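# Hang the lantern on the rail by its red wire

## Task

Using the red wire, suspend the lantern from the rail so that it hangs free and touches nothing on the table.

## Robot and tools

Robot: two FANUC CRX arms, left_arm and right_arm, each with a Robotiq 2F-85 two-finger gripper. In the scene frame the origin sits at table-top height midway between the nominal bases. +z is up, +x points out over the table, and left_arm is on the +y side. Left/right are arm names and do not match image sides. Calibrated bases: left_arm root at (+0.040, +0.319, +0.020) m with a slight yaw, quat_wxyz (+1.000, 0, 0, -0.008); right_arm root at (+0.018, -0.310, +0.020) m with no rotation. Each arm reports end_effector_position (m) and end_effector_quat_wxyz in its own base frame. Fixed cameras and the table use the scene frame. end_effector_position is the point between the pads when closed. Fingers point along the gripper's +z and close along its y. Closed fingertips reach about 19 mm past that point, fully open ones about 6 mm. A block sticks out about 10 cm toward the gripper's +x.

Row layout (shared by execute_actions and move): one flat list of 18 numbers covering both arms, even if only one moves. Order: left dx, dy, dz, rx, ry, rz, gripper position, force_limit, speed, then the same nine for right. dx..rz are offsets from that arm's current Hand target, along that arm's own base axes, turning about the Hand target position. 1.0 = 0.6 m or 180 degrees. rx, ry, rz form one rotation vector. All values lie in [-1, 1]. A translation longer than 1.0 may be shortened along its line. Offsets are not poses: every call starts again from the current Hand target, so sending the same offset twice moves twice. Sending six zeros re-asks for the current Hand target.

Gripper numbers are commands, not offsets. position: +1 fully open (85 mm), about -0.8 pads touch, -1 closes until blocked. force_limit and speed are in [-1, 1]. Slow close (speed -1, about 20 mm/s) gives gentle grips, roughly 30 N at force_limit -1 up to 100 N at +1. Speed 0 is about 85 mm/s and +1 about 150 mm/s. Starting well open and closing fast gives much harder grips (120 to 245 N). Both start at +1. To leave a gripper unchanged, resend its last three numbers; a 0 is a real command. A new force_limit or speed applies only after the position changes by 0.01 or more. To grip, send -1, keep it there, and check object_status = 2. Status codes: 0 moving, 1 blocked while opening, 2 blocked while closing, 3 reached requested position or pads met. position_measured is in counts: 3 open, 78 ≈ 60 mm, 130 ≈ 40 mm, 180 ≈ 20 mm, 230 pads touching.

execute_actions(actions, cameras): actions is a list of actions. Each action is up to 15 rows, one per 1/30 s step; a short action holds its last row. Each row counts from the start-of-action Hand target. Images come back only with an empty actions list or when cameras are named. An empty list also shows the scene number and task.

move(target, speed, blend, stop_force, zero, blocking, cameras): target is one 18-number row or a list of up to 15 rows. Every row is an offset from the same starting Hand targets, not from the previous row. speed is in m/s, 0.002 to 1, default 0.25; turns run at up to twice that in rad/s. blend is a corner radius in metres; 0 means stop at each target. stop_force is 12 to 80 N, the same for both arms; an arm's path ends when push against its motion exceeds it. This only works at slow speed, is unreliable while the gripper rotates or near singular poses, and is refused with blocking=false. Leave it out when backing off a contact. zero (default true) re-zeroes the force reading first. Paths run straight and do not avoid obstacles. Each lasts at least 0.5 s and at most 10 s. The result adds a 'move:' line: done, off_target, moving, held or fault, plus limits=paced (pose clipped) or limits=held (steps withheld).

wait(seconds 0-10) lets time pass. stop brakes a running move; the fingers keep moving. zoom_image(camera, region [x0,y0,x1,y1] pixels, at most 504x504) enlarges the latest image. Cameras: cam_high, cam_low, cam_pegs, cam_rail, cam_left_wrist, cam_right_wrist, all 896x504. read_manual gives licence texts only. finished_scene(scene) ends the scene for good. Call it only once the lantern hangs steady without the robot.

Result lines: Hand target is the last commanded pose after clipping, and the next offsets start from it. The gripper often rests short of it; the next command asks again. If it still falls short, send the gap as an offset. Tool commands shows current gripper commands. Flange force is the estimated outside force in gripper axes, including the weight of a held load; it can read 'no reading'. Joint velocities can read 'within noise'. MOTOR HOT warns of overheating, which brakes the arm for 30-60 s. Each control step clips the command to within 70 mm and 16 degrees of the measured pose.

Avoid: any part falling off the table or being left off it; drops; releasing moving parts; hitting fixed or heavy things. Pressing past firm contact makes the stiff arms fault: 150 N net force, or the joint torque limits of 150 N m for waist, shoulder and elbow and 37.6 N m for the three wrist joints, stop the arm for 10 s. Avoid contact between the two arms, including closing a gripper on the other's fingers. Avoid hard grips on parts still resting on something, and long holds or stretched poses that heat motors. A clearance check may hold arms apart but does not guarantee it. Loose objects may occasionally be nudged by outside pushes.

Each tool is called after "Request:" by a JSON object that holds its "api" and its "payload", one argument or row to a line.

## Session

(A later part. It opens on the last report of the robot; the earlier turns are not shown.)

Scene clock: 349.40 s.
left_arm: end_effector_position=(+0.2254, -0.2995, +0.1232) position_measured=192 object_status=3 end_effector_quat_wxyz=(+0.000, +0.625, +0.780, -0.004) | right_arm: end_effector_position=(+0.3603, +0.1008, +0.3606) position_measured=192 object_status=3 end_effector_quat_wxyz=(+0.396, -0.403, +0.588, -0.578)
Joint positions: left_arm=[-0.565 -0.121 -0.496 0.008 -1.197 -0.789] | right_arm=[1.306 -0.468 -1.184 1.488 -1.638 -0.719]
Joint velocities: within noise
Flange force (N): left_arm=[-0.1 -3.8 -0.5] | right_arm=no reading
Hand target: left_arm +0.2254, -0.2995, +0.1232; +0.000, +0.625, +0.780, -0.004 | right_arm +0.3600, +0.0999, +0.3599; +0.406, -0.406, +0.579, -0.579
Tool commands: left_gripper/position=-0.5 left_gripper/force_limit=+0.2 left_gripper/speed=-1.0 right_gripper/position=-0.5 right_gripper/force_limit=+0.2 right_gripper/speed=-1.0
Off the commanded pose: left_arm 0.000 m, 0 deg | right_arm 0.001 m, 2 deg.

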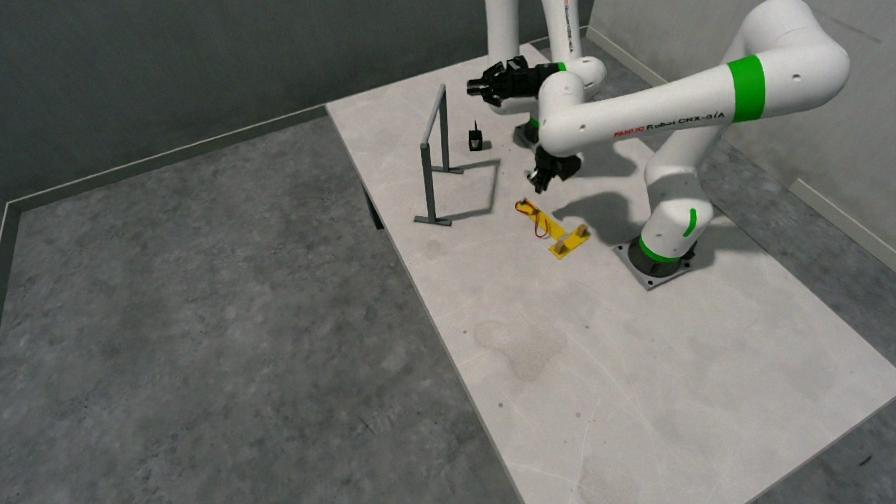

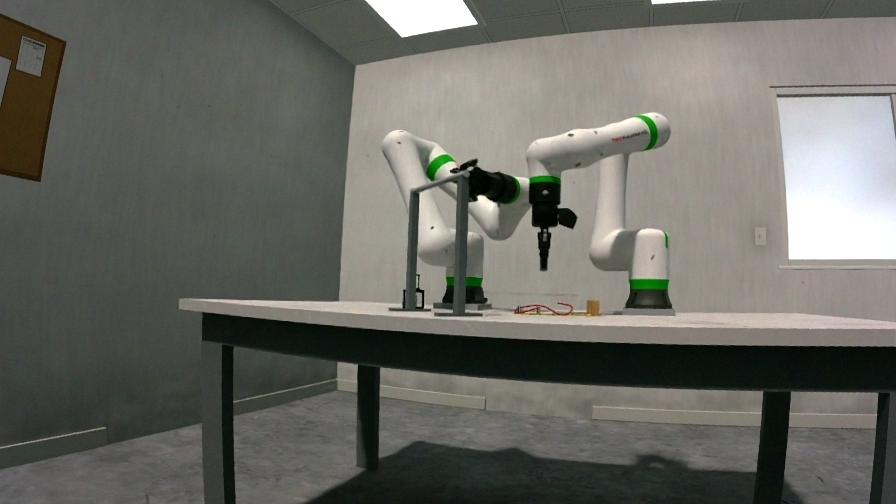

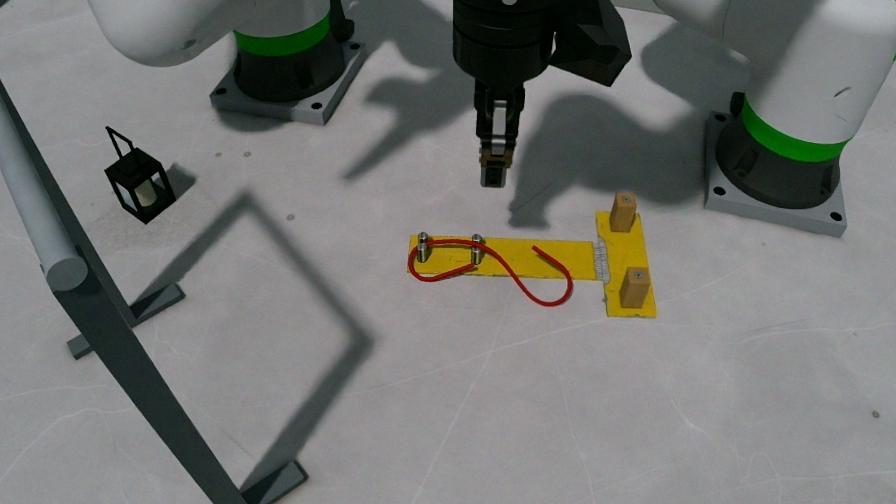

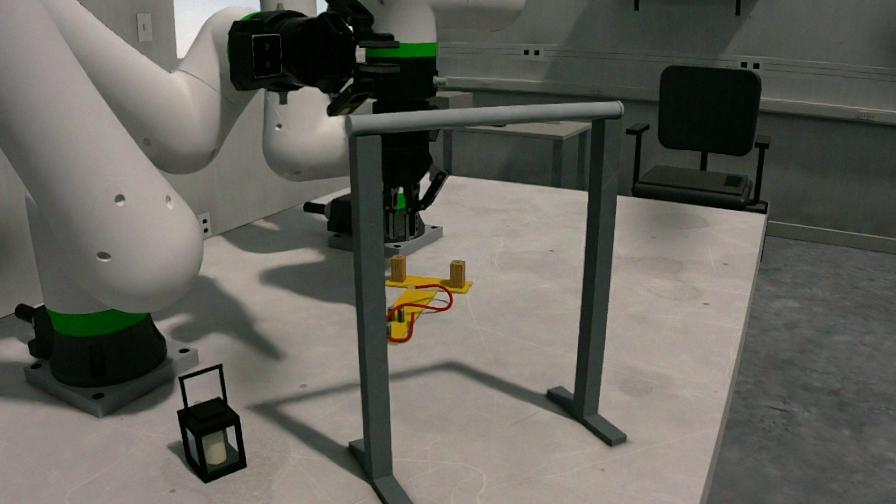

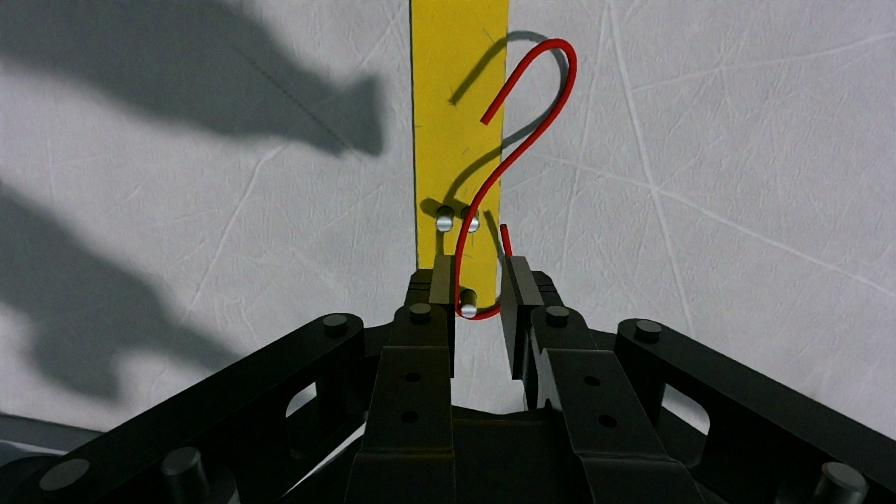

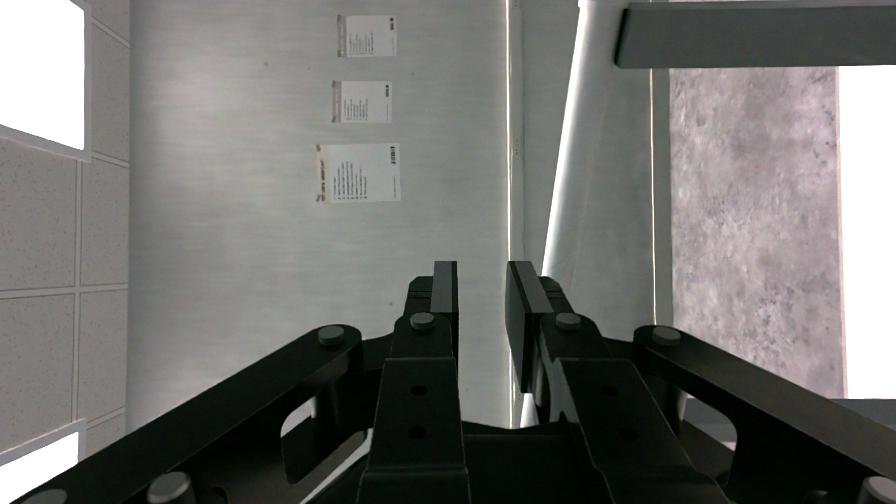

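Request:
{"api": "move", "payload": {
  "target": [0.0165,0.0328,-0.0887,0,0,-0.205,-0.55,0.2,-1,0,0,0,0,0,0,-0.5,0.2,-1],
  "cameras": ["cam_left_wrist","cam_pegs"]
}}

Scene clock: 354.03 s.
left_arm: end_effector_position=(+0.2353, -0.2798, +0.0700) position_measured=199 object_status=3 end_effector_quat_wxyz=(-0.001, +0.840, +0.542, -0.003) | right_arm: end_effector_position=(+0.3603, +0.1008, +0.3606) position_measured=192 object_status=3 end_effector_quat_wxyz=(+0.396, -0.403, +0.588, -0.578)
Joint positions: left_arm=[-0.504 -0.077 -0.593 0.005 -1.06 -1.494] | right_arm=[1.306 -0.468 -1.184 1.488 -1.638 -0.719]
Flange force (N): left_arm=[-2.8 -2.8 -0.7] | right_arm=no reading
Hand target: left_arm +0.2353, -0.2798, +0.0700; -0.001, +0.840, +0.542, -0.003 | right_arm +0.3600, +0.0999, +0.3599; +0.406, -0.406, +0.579, -0.579
Off the commanded pose: left_arm 0.000 m, 0 deg | right_arm 0.001 m, 2 deg.
joint sent to its limit (right arm) — joint 3 (elbow), lower limit, where the elbow is as bent as it goes. The joint targets still meet the commanded pose.
move: done
Images, in order (width x height): cam_pegs 896x504, cam_left_wrist 896x504.

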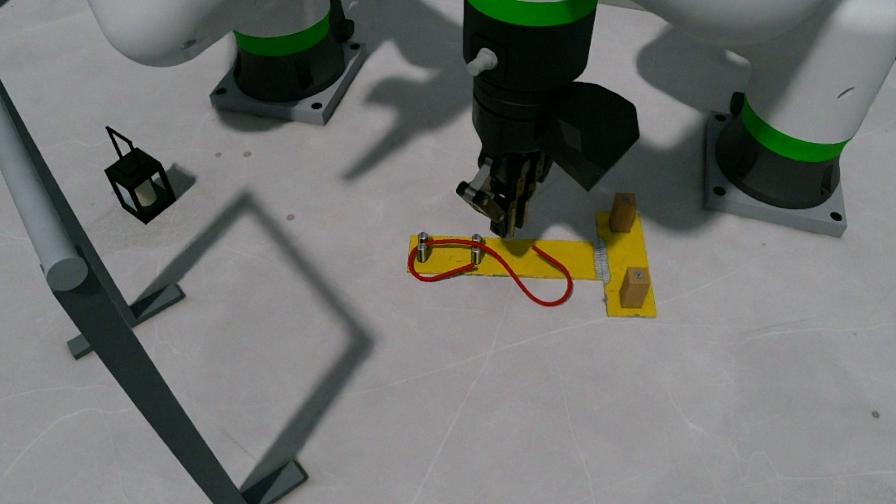

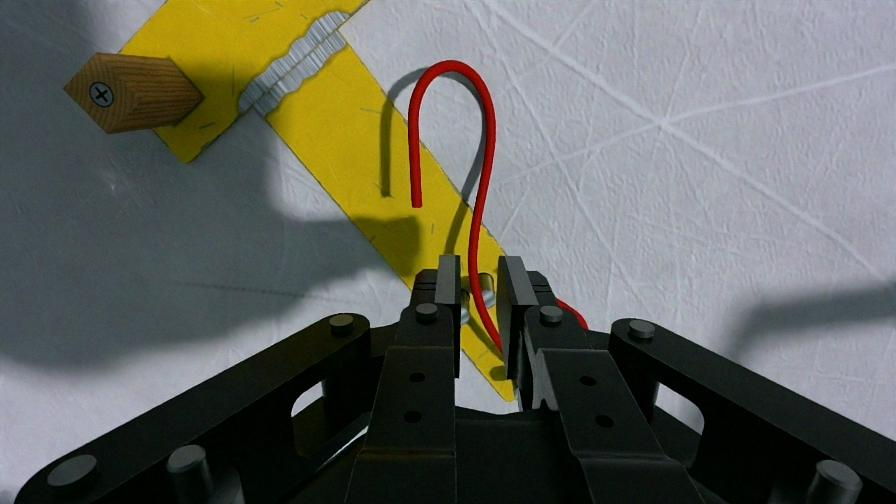

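Request:
{"api": "move", "payload": {
  "target": [0.002,0.0045,-0.104,0,0,0,-0.55,0.2,-1,0,0,0,0,0,0,-0.5,0.2,-1],
  "cameras": ["cam_left_wrist","cam_pegs"],
  "speed": 0.05,
  "stop_force": 12
}}

Request:
{"api": "zoom_image", "payload": {
  "camera": "cam_pegs",
  "region": [380, 170, 620, 320]
}}

Scene clock: 357.63 s.
left_arm: end_effector_position=(+0.2365, -0.2771, +0.0076) position_measured=199 object_status=3 end_effector_quat_wxyz=(-0.001, +0.840, +0.542, -0.003) | right_arm: end_effector_position=(+0.3603, +0.1008, +0.3606) position_measured=192 object_status=3 end_effector_quat_wxyz=(+0.396, -0.403, +0.588, -0.578)
Joint positions: left_arm=[-0.495 0.026 -0.669 0.006 -0.881 -1.504] | right_arm=[1.306 -0.468 -1.184 1.488 -1.638 -0.719]
Flange force (N): left_arm=[-2.9 -2.7 -1.6] | right_arm=no reading
Hand target: left_arm +0.2365, -0.2771, +0.0076; -0.001, +0.840, +0.542, -0.003 | right_arm +0.3600, +0.0999, +0.3599; +0.406, -0.406, +0.579, -0.579
Off the commanded pose: left_arm 0.000 m, 0 deg | right_arm 0.001 m, 2 deg.
joint sent to its limit (right arm) — joint 3 (elbow), lower limit, where the elbow is as bent as it goes. The joint targets still meet the commanded pose.
move: done
Images, in order (width x height): cam_pegs 896x504, cam_left_wrist 896x504.

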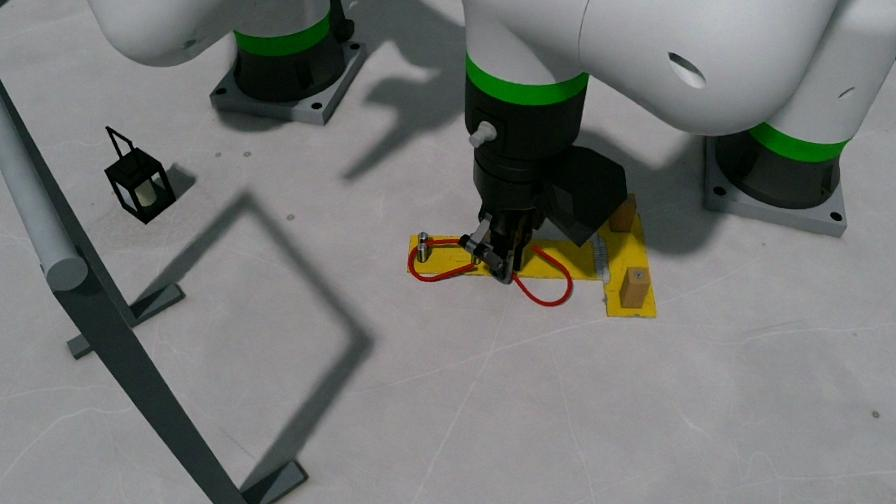

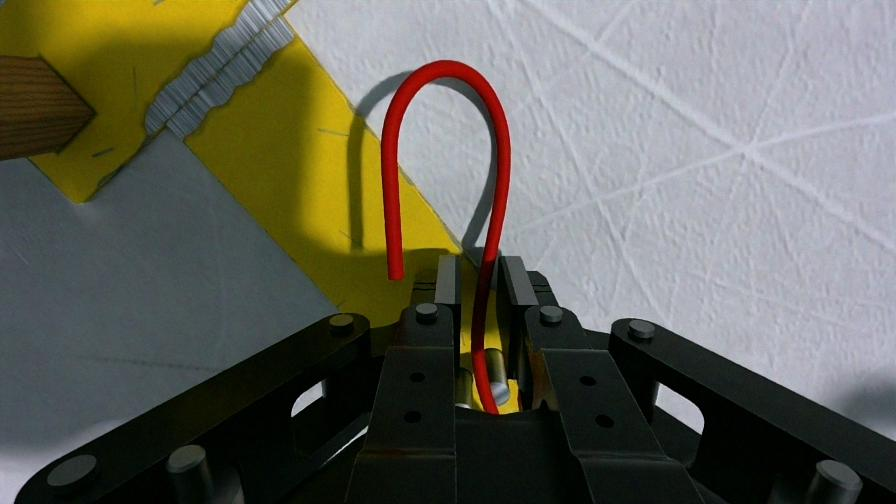

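Scaled by 2.100.

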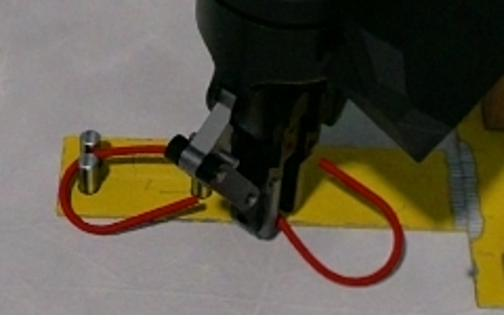

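Request:
{"api": "execute_actions", "payload": {
  "actions": [
    [[0,0,0,0,0,0,-1,0.2,-1,0,0,0,0,0,0,-0.5,0.2,-1]]
  ]
}}

Request:
{"api": "wait", "payload": {
  "seconds": 0.6,
  "cameras": ["cam_left_wrist","cam_pegs"]
}}

Scene clock: 361.27 s.
left_arm: end_effector_position=(+0.2365, -0.2771, +0.0076) position_measured=226 object_status=0 end_effector_quat_wxyz=(-0.001, +0.840, +0.542, -0.003) | right_arm: end_effector_position=(+0.3603, +0.1008, +0.3606) position_measured=192 object_status=3 end_effector_quat_wxyz=(+0.396, -0.403, +0.588, -0.578)
Joint positions: left_arm=[-0.495 0.026 -0.669 0.006 -0.881 -1.504] | right_arm=[1.306 -0.468 -1.184 1.488 -1.638 -0.719]
Flange force (N): left_arm=[-3.1 -2.7 -2.0] | right_arm=no reading
Hand target: left_arm +0.2365, -0.2771, +0.0076; -0.001, +0.840, +0.542, -0.003 | right_arm +0.3600, +0.0999, +0.3599; +0.406, -0.406, +0.579, -0.579
Off the commanded pose: left_arm 0.000 m, 0 deg | right_arm 0.001 m, 2 deg.
joint sent to its limit (right arm) — joint 3 (elbow), lower limit, where the elbow is as bent as it goes. The joint targets still meet the commanded pose.
Step readings (end_effector_position of left_arm | right_arm):
0: (+0.2365, -0.2771, +0.0076) | (+0.3603, +0.1008, +0.3606)
1: (+0.2365, -0.2771, +0.0076) | (+0.3603, +0.1008, +0.3606)
2: (+0.2365, -0.2771, +0.0076) | (+0.3603, +0.1008, +0.3606)
4: (+0.2365, -0.2771, +0.0076) | (+0.3603, +0.1008, +0.3606)
8: (+0.2365, -0.2771, +0.0076) | (+0.3603, +0.1008, +0.3606)
15: (+0.2365, -0.2771, +0.0076) | (+0.3603, +0.1008, +0.3606)

Scene clock: 361.87 s.
left_arm: end_effector_position=(+0.2365, -0.2771, +0.0076) position_measured=226 object_status=2 end_effector_quat_wxyz=(-0.001, +0.840, +0.542, -0.003) | right_arm: end_effector_position=(+0.3603, +0.1008, +0.3606) position_measured=192 object_status=3 end_effector_quat_wxyz=(+0.396, -0.403, +0.588, -0.578)
Joint positions: left_arm=[-0.495 0.026 -0.669 0.006 -0.881 -1.504] | right_arm=[1.306 -0.468 -1.184 1.488 -1.638 -0.719]
Flange force (N): left_arm=[-2.9 -2.4 -2.0] | right_arm=no reading
Hand target: left_arm +0.2365, -0.2771, +0.0076; -0.001, +0.840, +0.542, -0.003 | right_arm +0.3600, +0.0999, +0.3599; +0.406, -0.406, +0.579, -0.579
Tool commands: left_gripper/position=-1.0 left_gripper/force_limit=+0.2 left_gripper/speed=-1.0 right_gripper/position=-0.5 right_gripper/force_limit=+0.2 right_gripper/speed=-1.0
Off the commanded pose: left_arm 0.000 m, 0 deg | right_arm 0.001 m, 2 deg.
wait: 0.60 s; at rest by 0.17 s
Images, in order (width x height): cam_pegs 896x504, cam_left_wrist 896x504.

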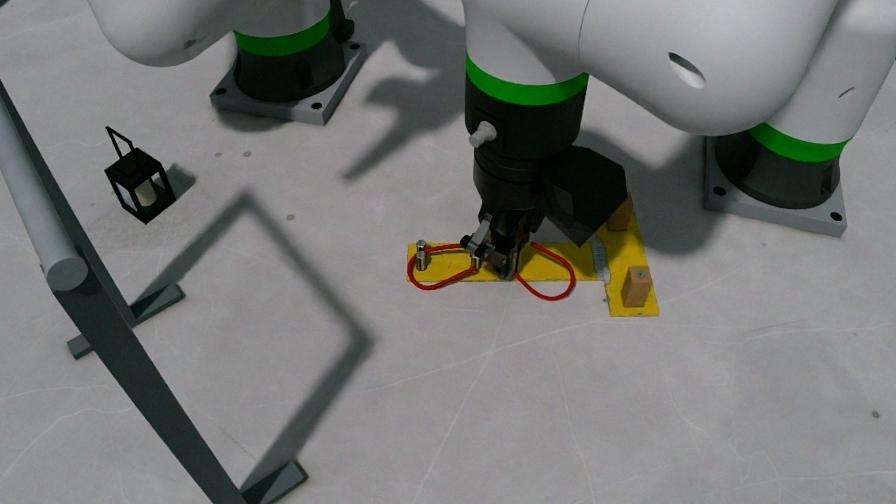

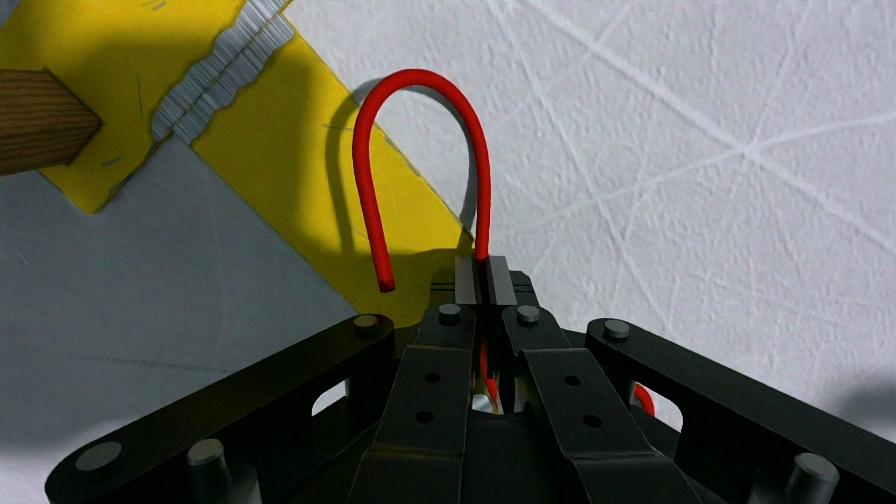

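Request:
{"api": "move", "payload": {
  "target": [0,0,0.19,0,0,0,-1,0.2,-1,0,0,0,0,0,0,-0.5,0.2,-1],
  "cameras": ["all"],
  "speed": 0.06
}}

Request:
{"api": "zoom_image", "payload": {
  "camera": "cam_pegs",
  "region": [380, 120, 680, 330]
}}

Request:
{"api": "zoom_image", "payload": {
  "camera": "cam_low",
  "region": [440, 220, 640, 330]
}}

Scene clock: 364.70 s.
left_arm: end_effector_position=(+0.2365, -0.2771, +0.1216) position_measured=226 object_status=2 end_effector_quat_wxyz=(-0.001, +0.840, +0.542, -0.003) | right_arm: end_effector_position=(+0.3603, +0.1008, +0.3606) position_measured=192 object_status=3 end_effector_quat_wxyz=(+0.396, -0.403, +0.588, -0.578)
Joint positions: left_arm=[-0.495 -0.144 -0.519 0.005 -1.201 -1.502] | right_arm=[1.306 -0.468 -1.184 1.488 -1.638 -0.719]
Flange force (N): left_arm=[-3.0 -2.4 -0.3] | right_arm=no reading
Hand target: left_arm +0.2365, -0.2771, +0.1216; -0.001, +0.840, +0.542, -0.003 | right_arm +0.3600, +0.0999, +0.3599; +0.406, -0.406, +0.579, -0.579
Off the commanded pose: left_arm 0.000 m, 0 deg | right_arm 0.001 m, 2 deg.
joint sent to its limit (right arm) — joint 3 (elbow), lower limit, where the elbow is as bent as it goes. The joint targets still meet the commanded pose.
move: done

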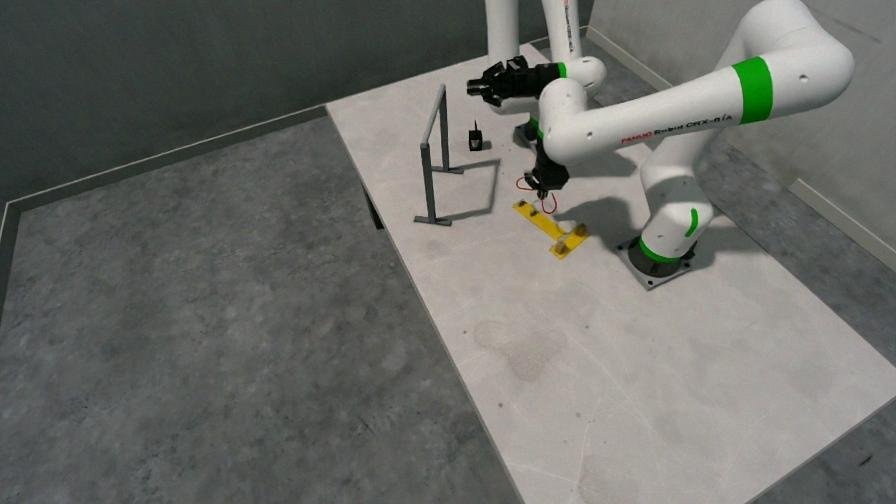

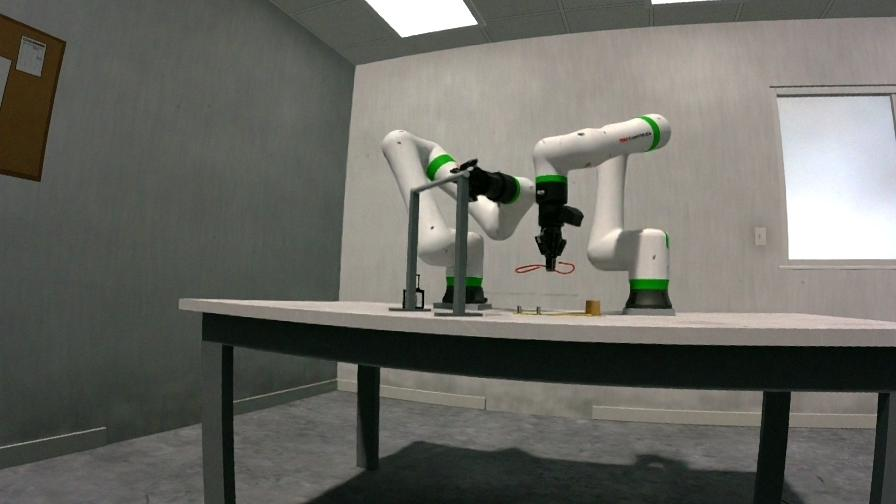

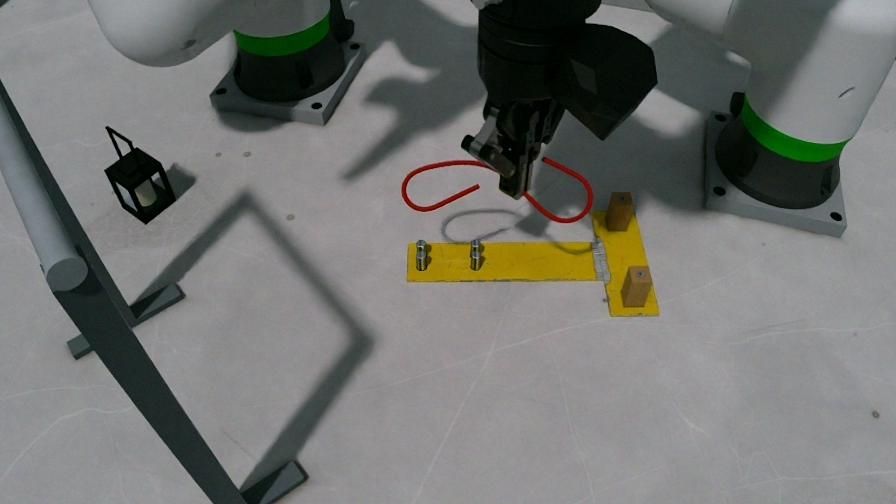

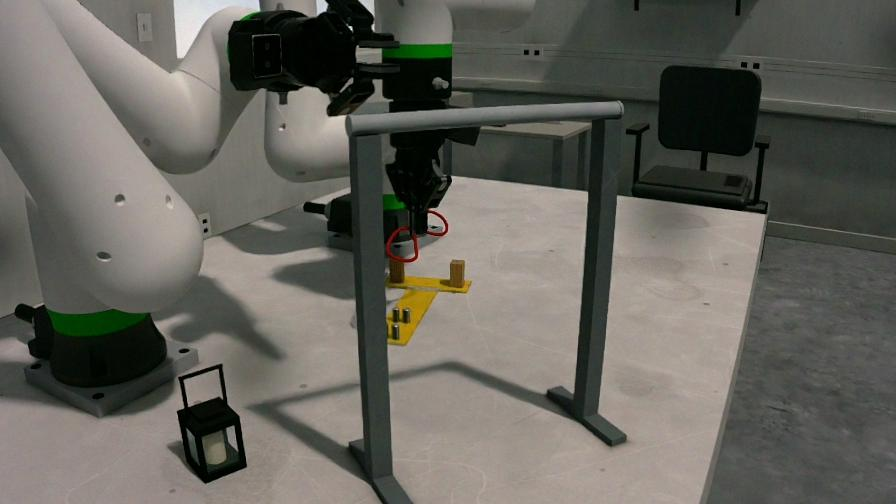

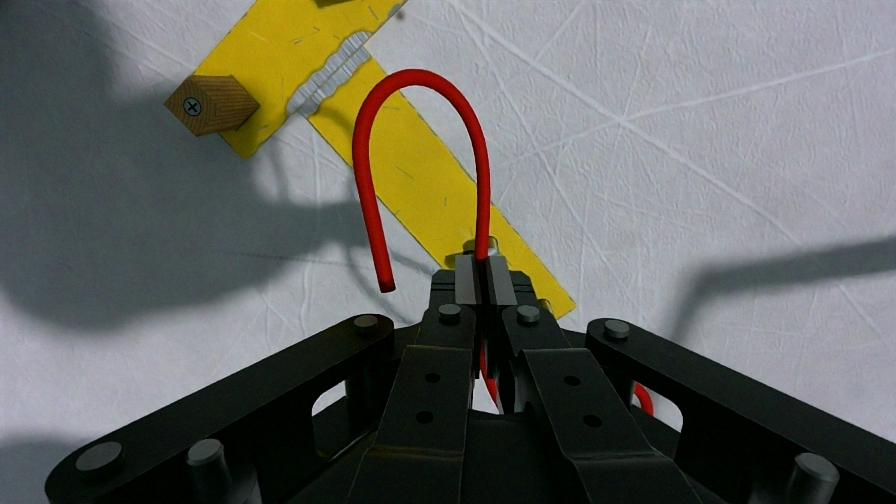

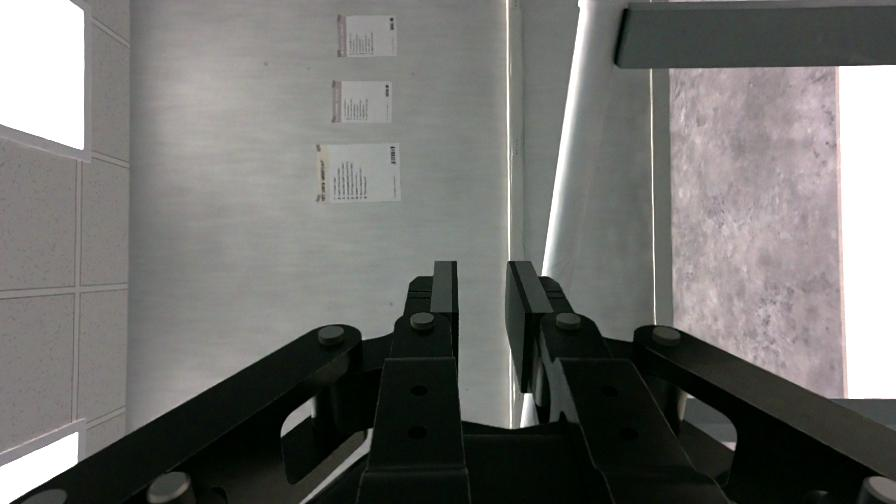

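Scaled by 1.680.

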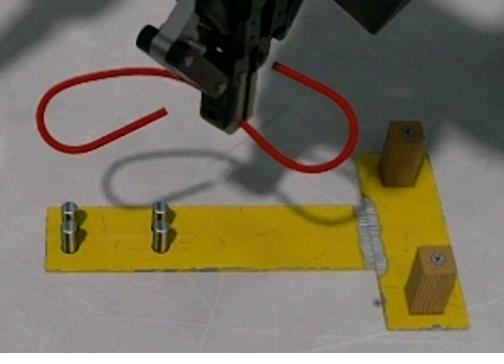

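Scaled by 2.520.

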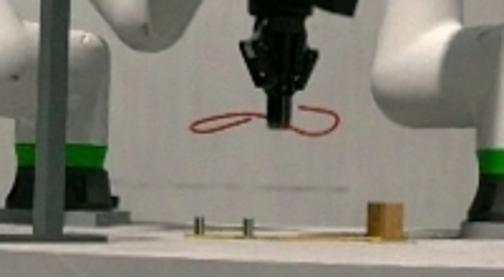

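Request:
{"api": "move", "payload": {
  "target": [
    [0.319,-0.131,0.04,0,0,-0.25,-1,0.2,-1,0,0,0,0,0,0,-0.5,0.2,-1],
    [0.319,-0.131,0.297,0,0,-0.25,-1,0.2,-1,0,0,0,0,0,0,-0.5,0.2,-1]
  ],
  "cameras": ["all"],
  "speed": 0.12,
  "blend": 0.05
}}

Scene clock: 375.73 s.
left_arm: end_effector_position=(+0.4279, -0.3557, +0.2998) position_measured=226 object_status=2 end_effector_quat_wxyz=(-0.002, +0.984, +0.180, -0.003) | right_arm: end_effector_position=(+0.3603, +0.1008, +0.3606) position_measured=192 object_status=3 end_effector_quat_wxyz=(+0.396, -0.403, +0.588, -0.578)
Joint positions: left_arm=[-0.458 0.283 0.362 0 -1.656 -2.323] | right_arm=[1.306 -0.468 -1.184 1.488 -1.638 -0.719]
Flange force (N): left_arm=[-5.7 -4.9 2.2] | right_arm=no reading
Hand target: left_arm +0.4279, -0.3557, +0.2998; -0.002, +0.984, +0.180, -0.003 | right_arm +0.3600, +0.0999, +0.3599; +0.406, -0.406, +0.579, -0.579
Off the commanded pose: left_arm 0.000 m, 0 deg | right_arm 0.001 m, 2 deg.
joint sent to its limit (right arm) — joint 3 (elbow), lower limit, where the elbow is as bent as it goes. The joint targets still meet the commanded pose.
move: done

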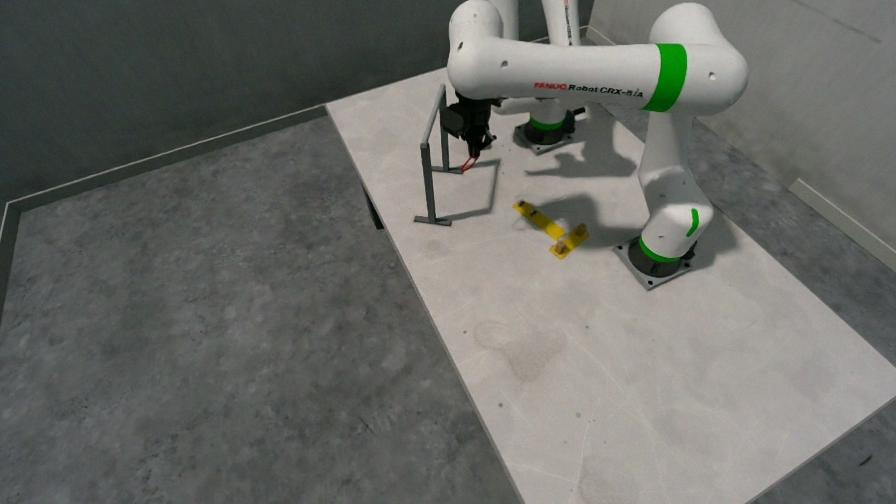

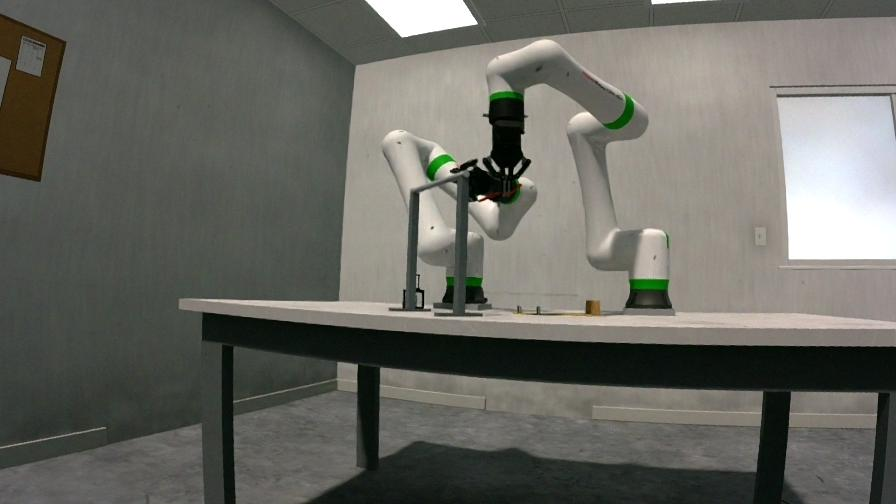

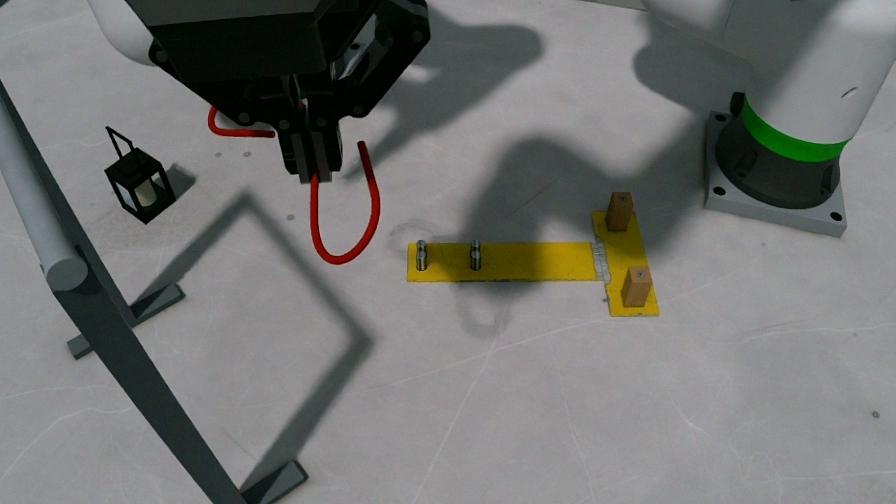

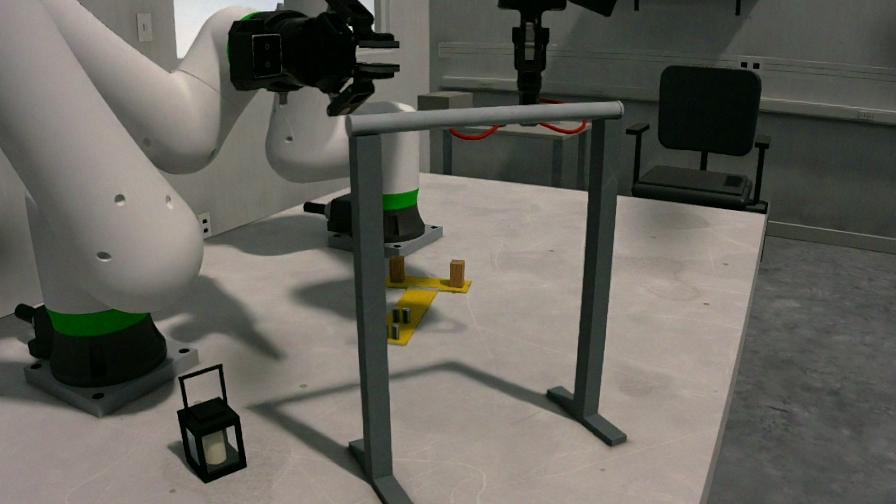

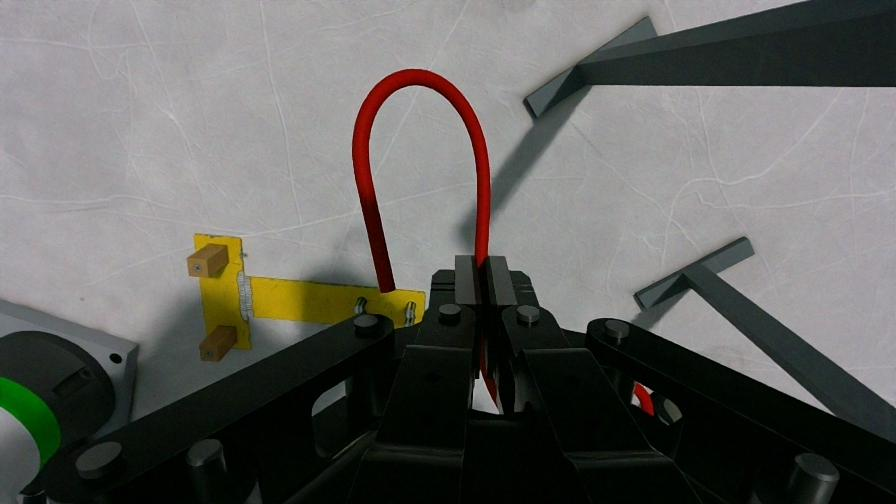

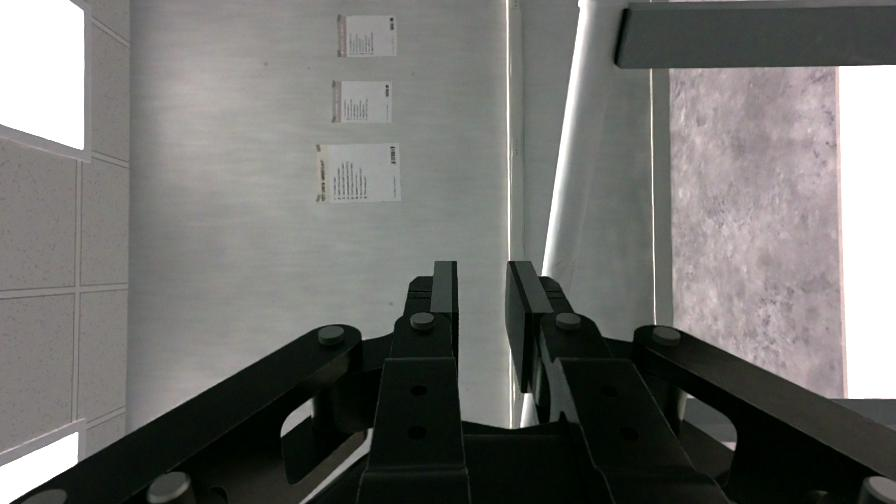

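Request:
{"api": "move", "payload": {
  "target": [0,0,0,0,0,0,-1,0.2,-1,-0.05,0.27,-0.1,0,0,0,-0.5,0.2,-1],
  "cameras": ["all"],
  "speed": 0.12
}}

Scene clock: 378.97 s.
left_arm: end_effector_position=(+0.4279, -0.3557, +0.2998) position_measured=226 object_status=2 end_effector_quat_wxyz=(-0.002, +0.984, +0.180, -0.003) | right_arm: end_effector_position=(+0.3300, +0.2619, +0.2999) position_measured=192 object_status=3 end_effector_quat_wxyz=(+0.406, -0.406, +0.579, -0.579)
Joint positions: left_arm=[-0.458 0.283 0.362 -0.001 -1.656 -2.323] | right_arm=[1.577 0.075 -0.922 1.27 -1.76 -1.025]
Flange force (N): left_arm=[-5.5 -4.2 1.6] | right_arm=[1.8 2.9 -2.3]
Hand target: left_arm +0.4279, -0.3557, +0.2998; -0.002, +0.984, +0.180, -0.003 | right_arm +0.3300, +0.2619, +0.2999; +0.406, -0.406, +0.579, -0.579
Off the commanded pose: left_arm 0.000 m, 0 deg | right_arm 0.000 m, 0 deg.
move: done

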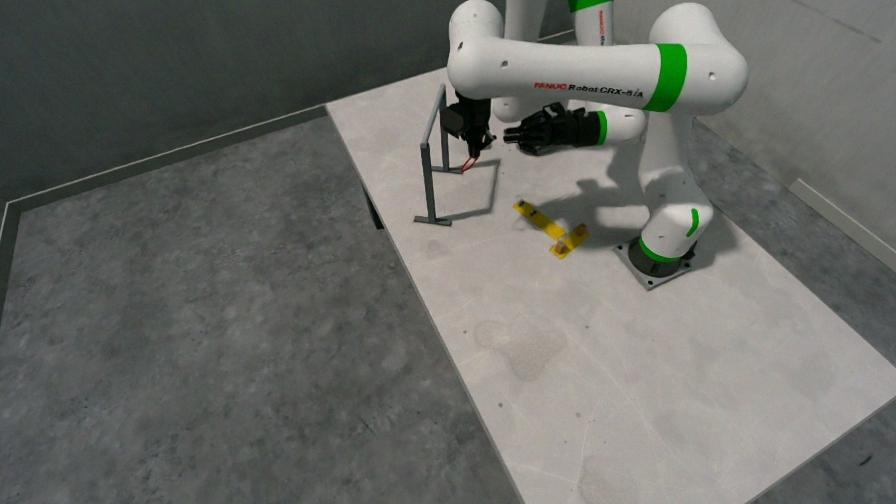

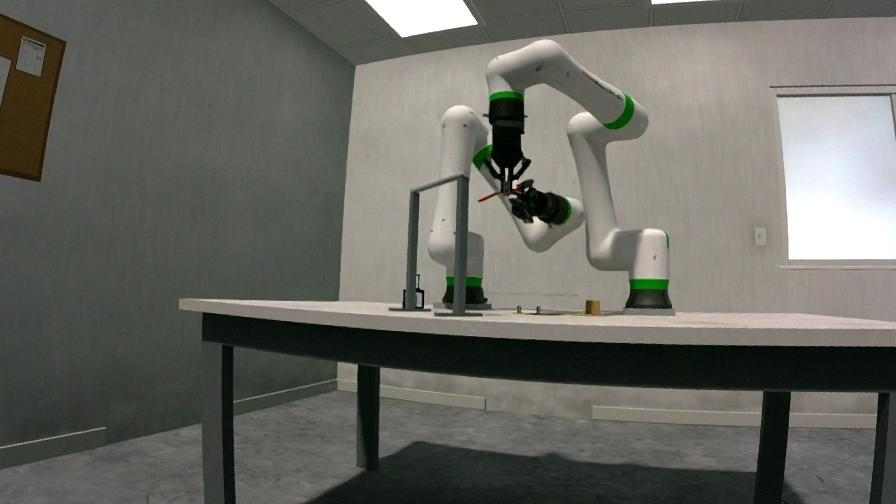

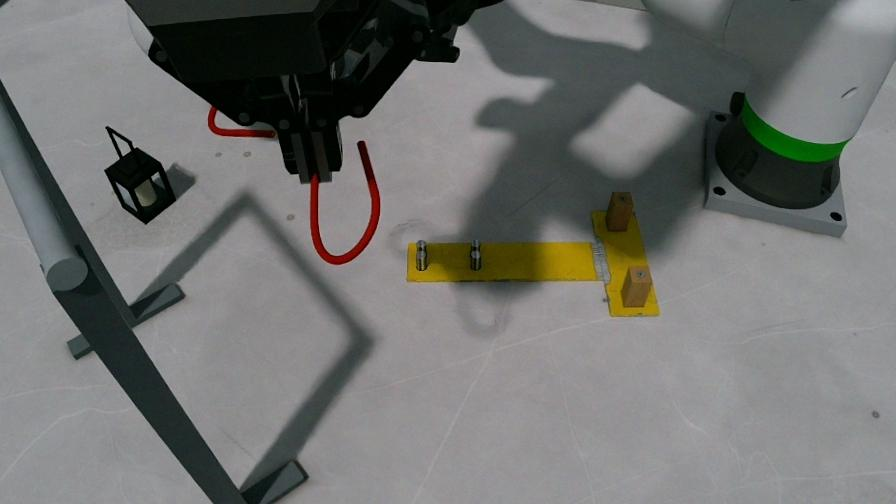

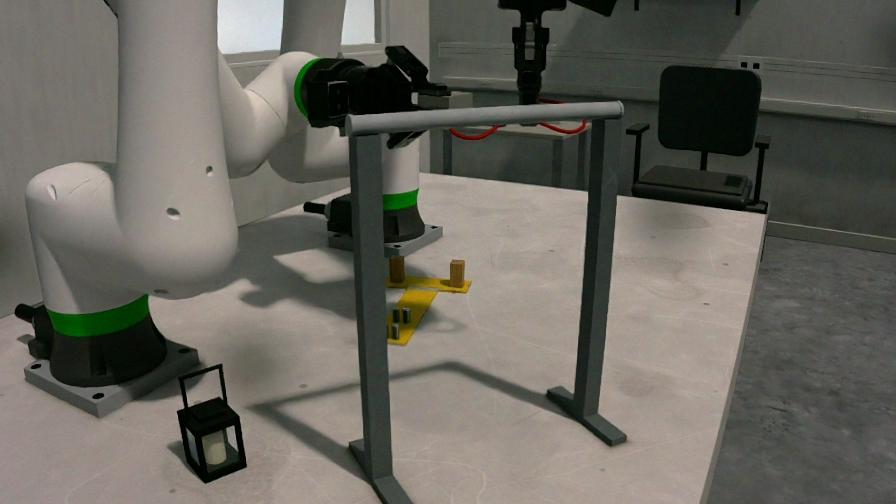

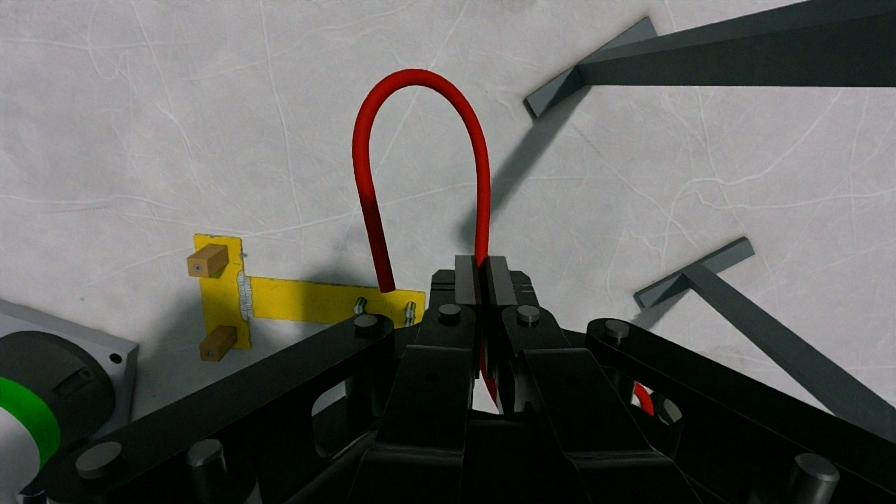

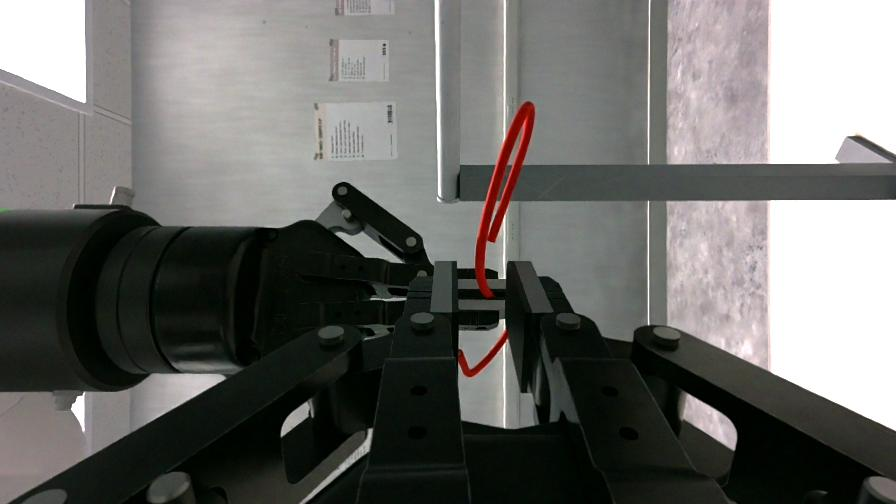

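Request:
{"api": "move", "payload": {
  "target": [0,0,0,0,0,0,-1,0.2,-1,0,0,0,0.073,-0.0266,0,-0.5,0.2,-1],
  "cameras": ["cam_right_wrist"],
  "speed": 0.15
}}

Scene clock: 381.20 s.
left_arm: end_effector_position=(+0.4279, -0.3557, +0.2998) position_measured=226 object_status=2 end_effector_quat_wxyz=(-0.002, +0.984, +0.180, -0.003) | right_arm: end_effector_position=(+0.3300, +0.2619, +0.2999) position_measured=192 object_status=3 end_effector_quat_wxyz=(+0.473, -0.332, +0.624, -0.526)
Joint positions: left_arm=[-0.458 0.283 0.362 -0.001 -1.656 -2.323] | right_arm=[1.577 0.075 -0.922 1.27 -1.76 -1.27]
Flange force (N): left_arm=[-4.8 -4.4 1.6] | right_arm=[2.1 2.5 -2.3]
Hand target: left_arm +0.4279, -0.3557, +0.2998; -0.002, +0.984, +0.180, -0.003 | right_arm +0.3300, +0.2619, +0.2999; +0.473, -0.332, +0.624, -0.526
Off the commanded pose: left_arm 0.000 m, 0 deg | right_arm 0.000 m, 0 deg.
move: done
Images, in order (width x height): cam_right_wrist 896x504.

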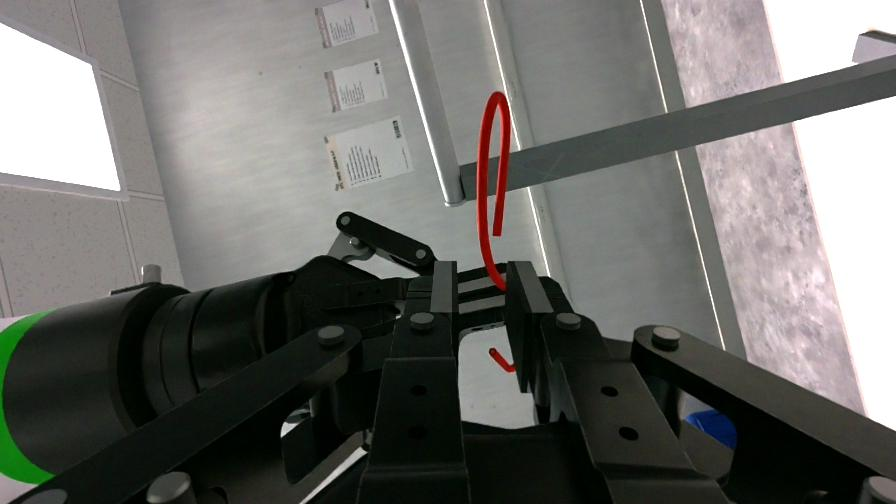

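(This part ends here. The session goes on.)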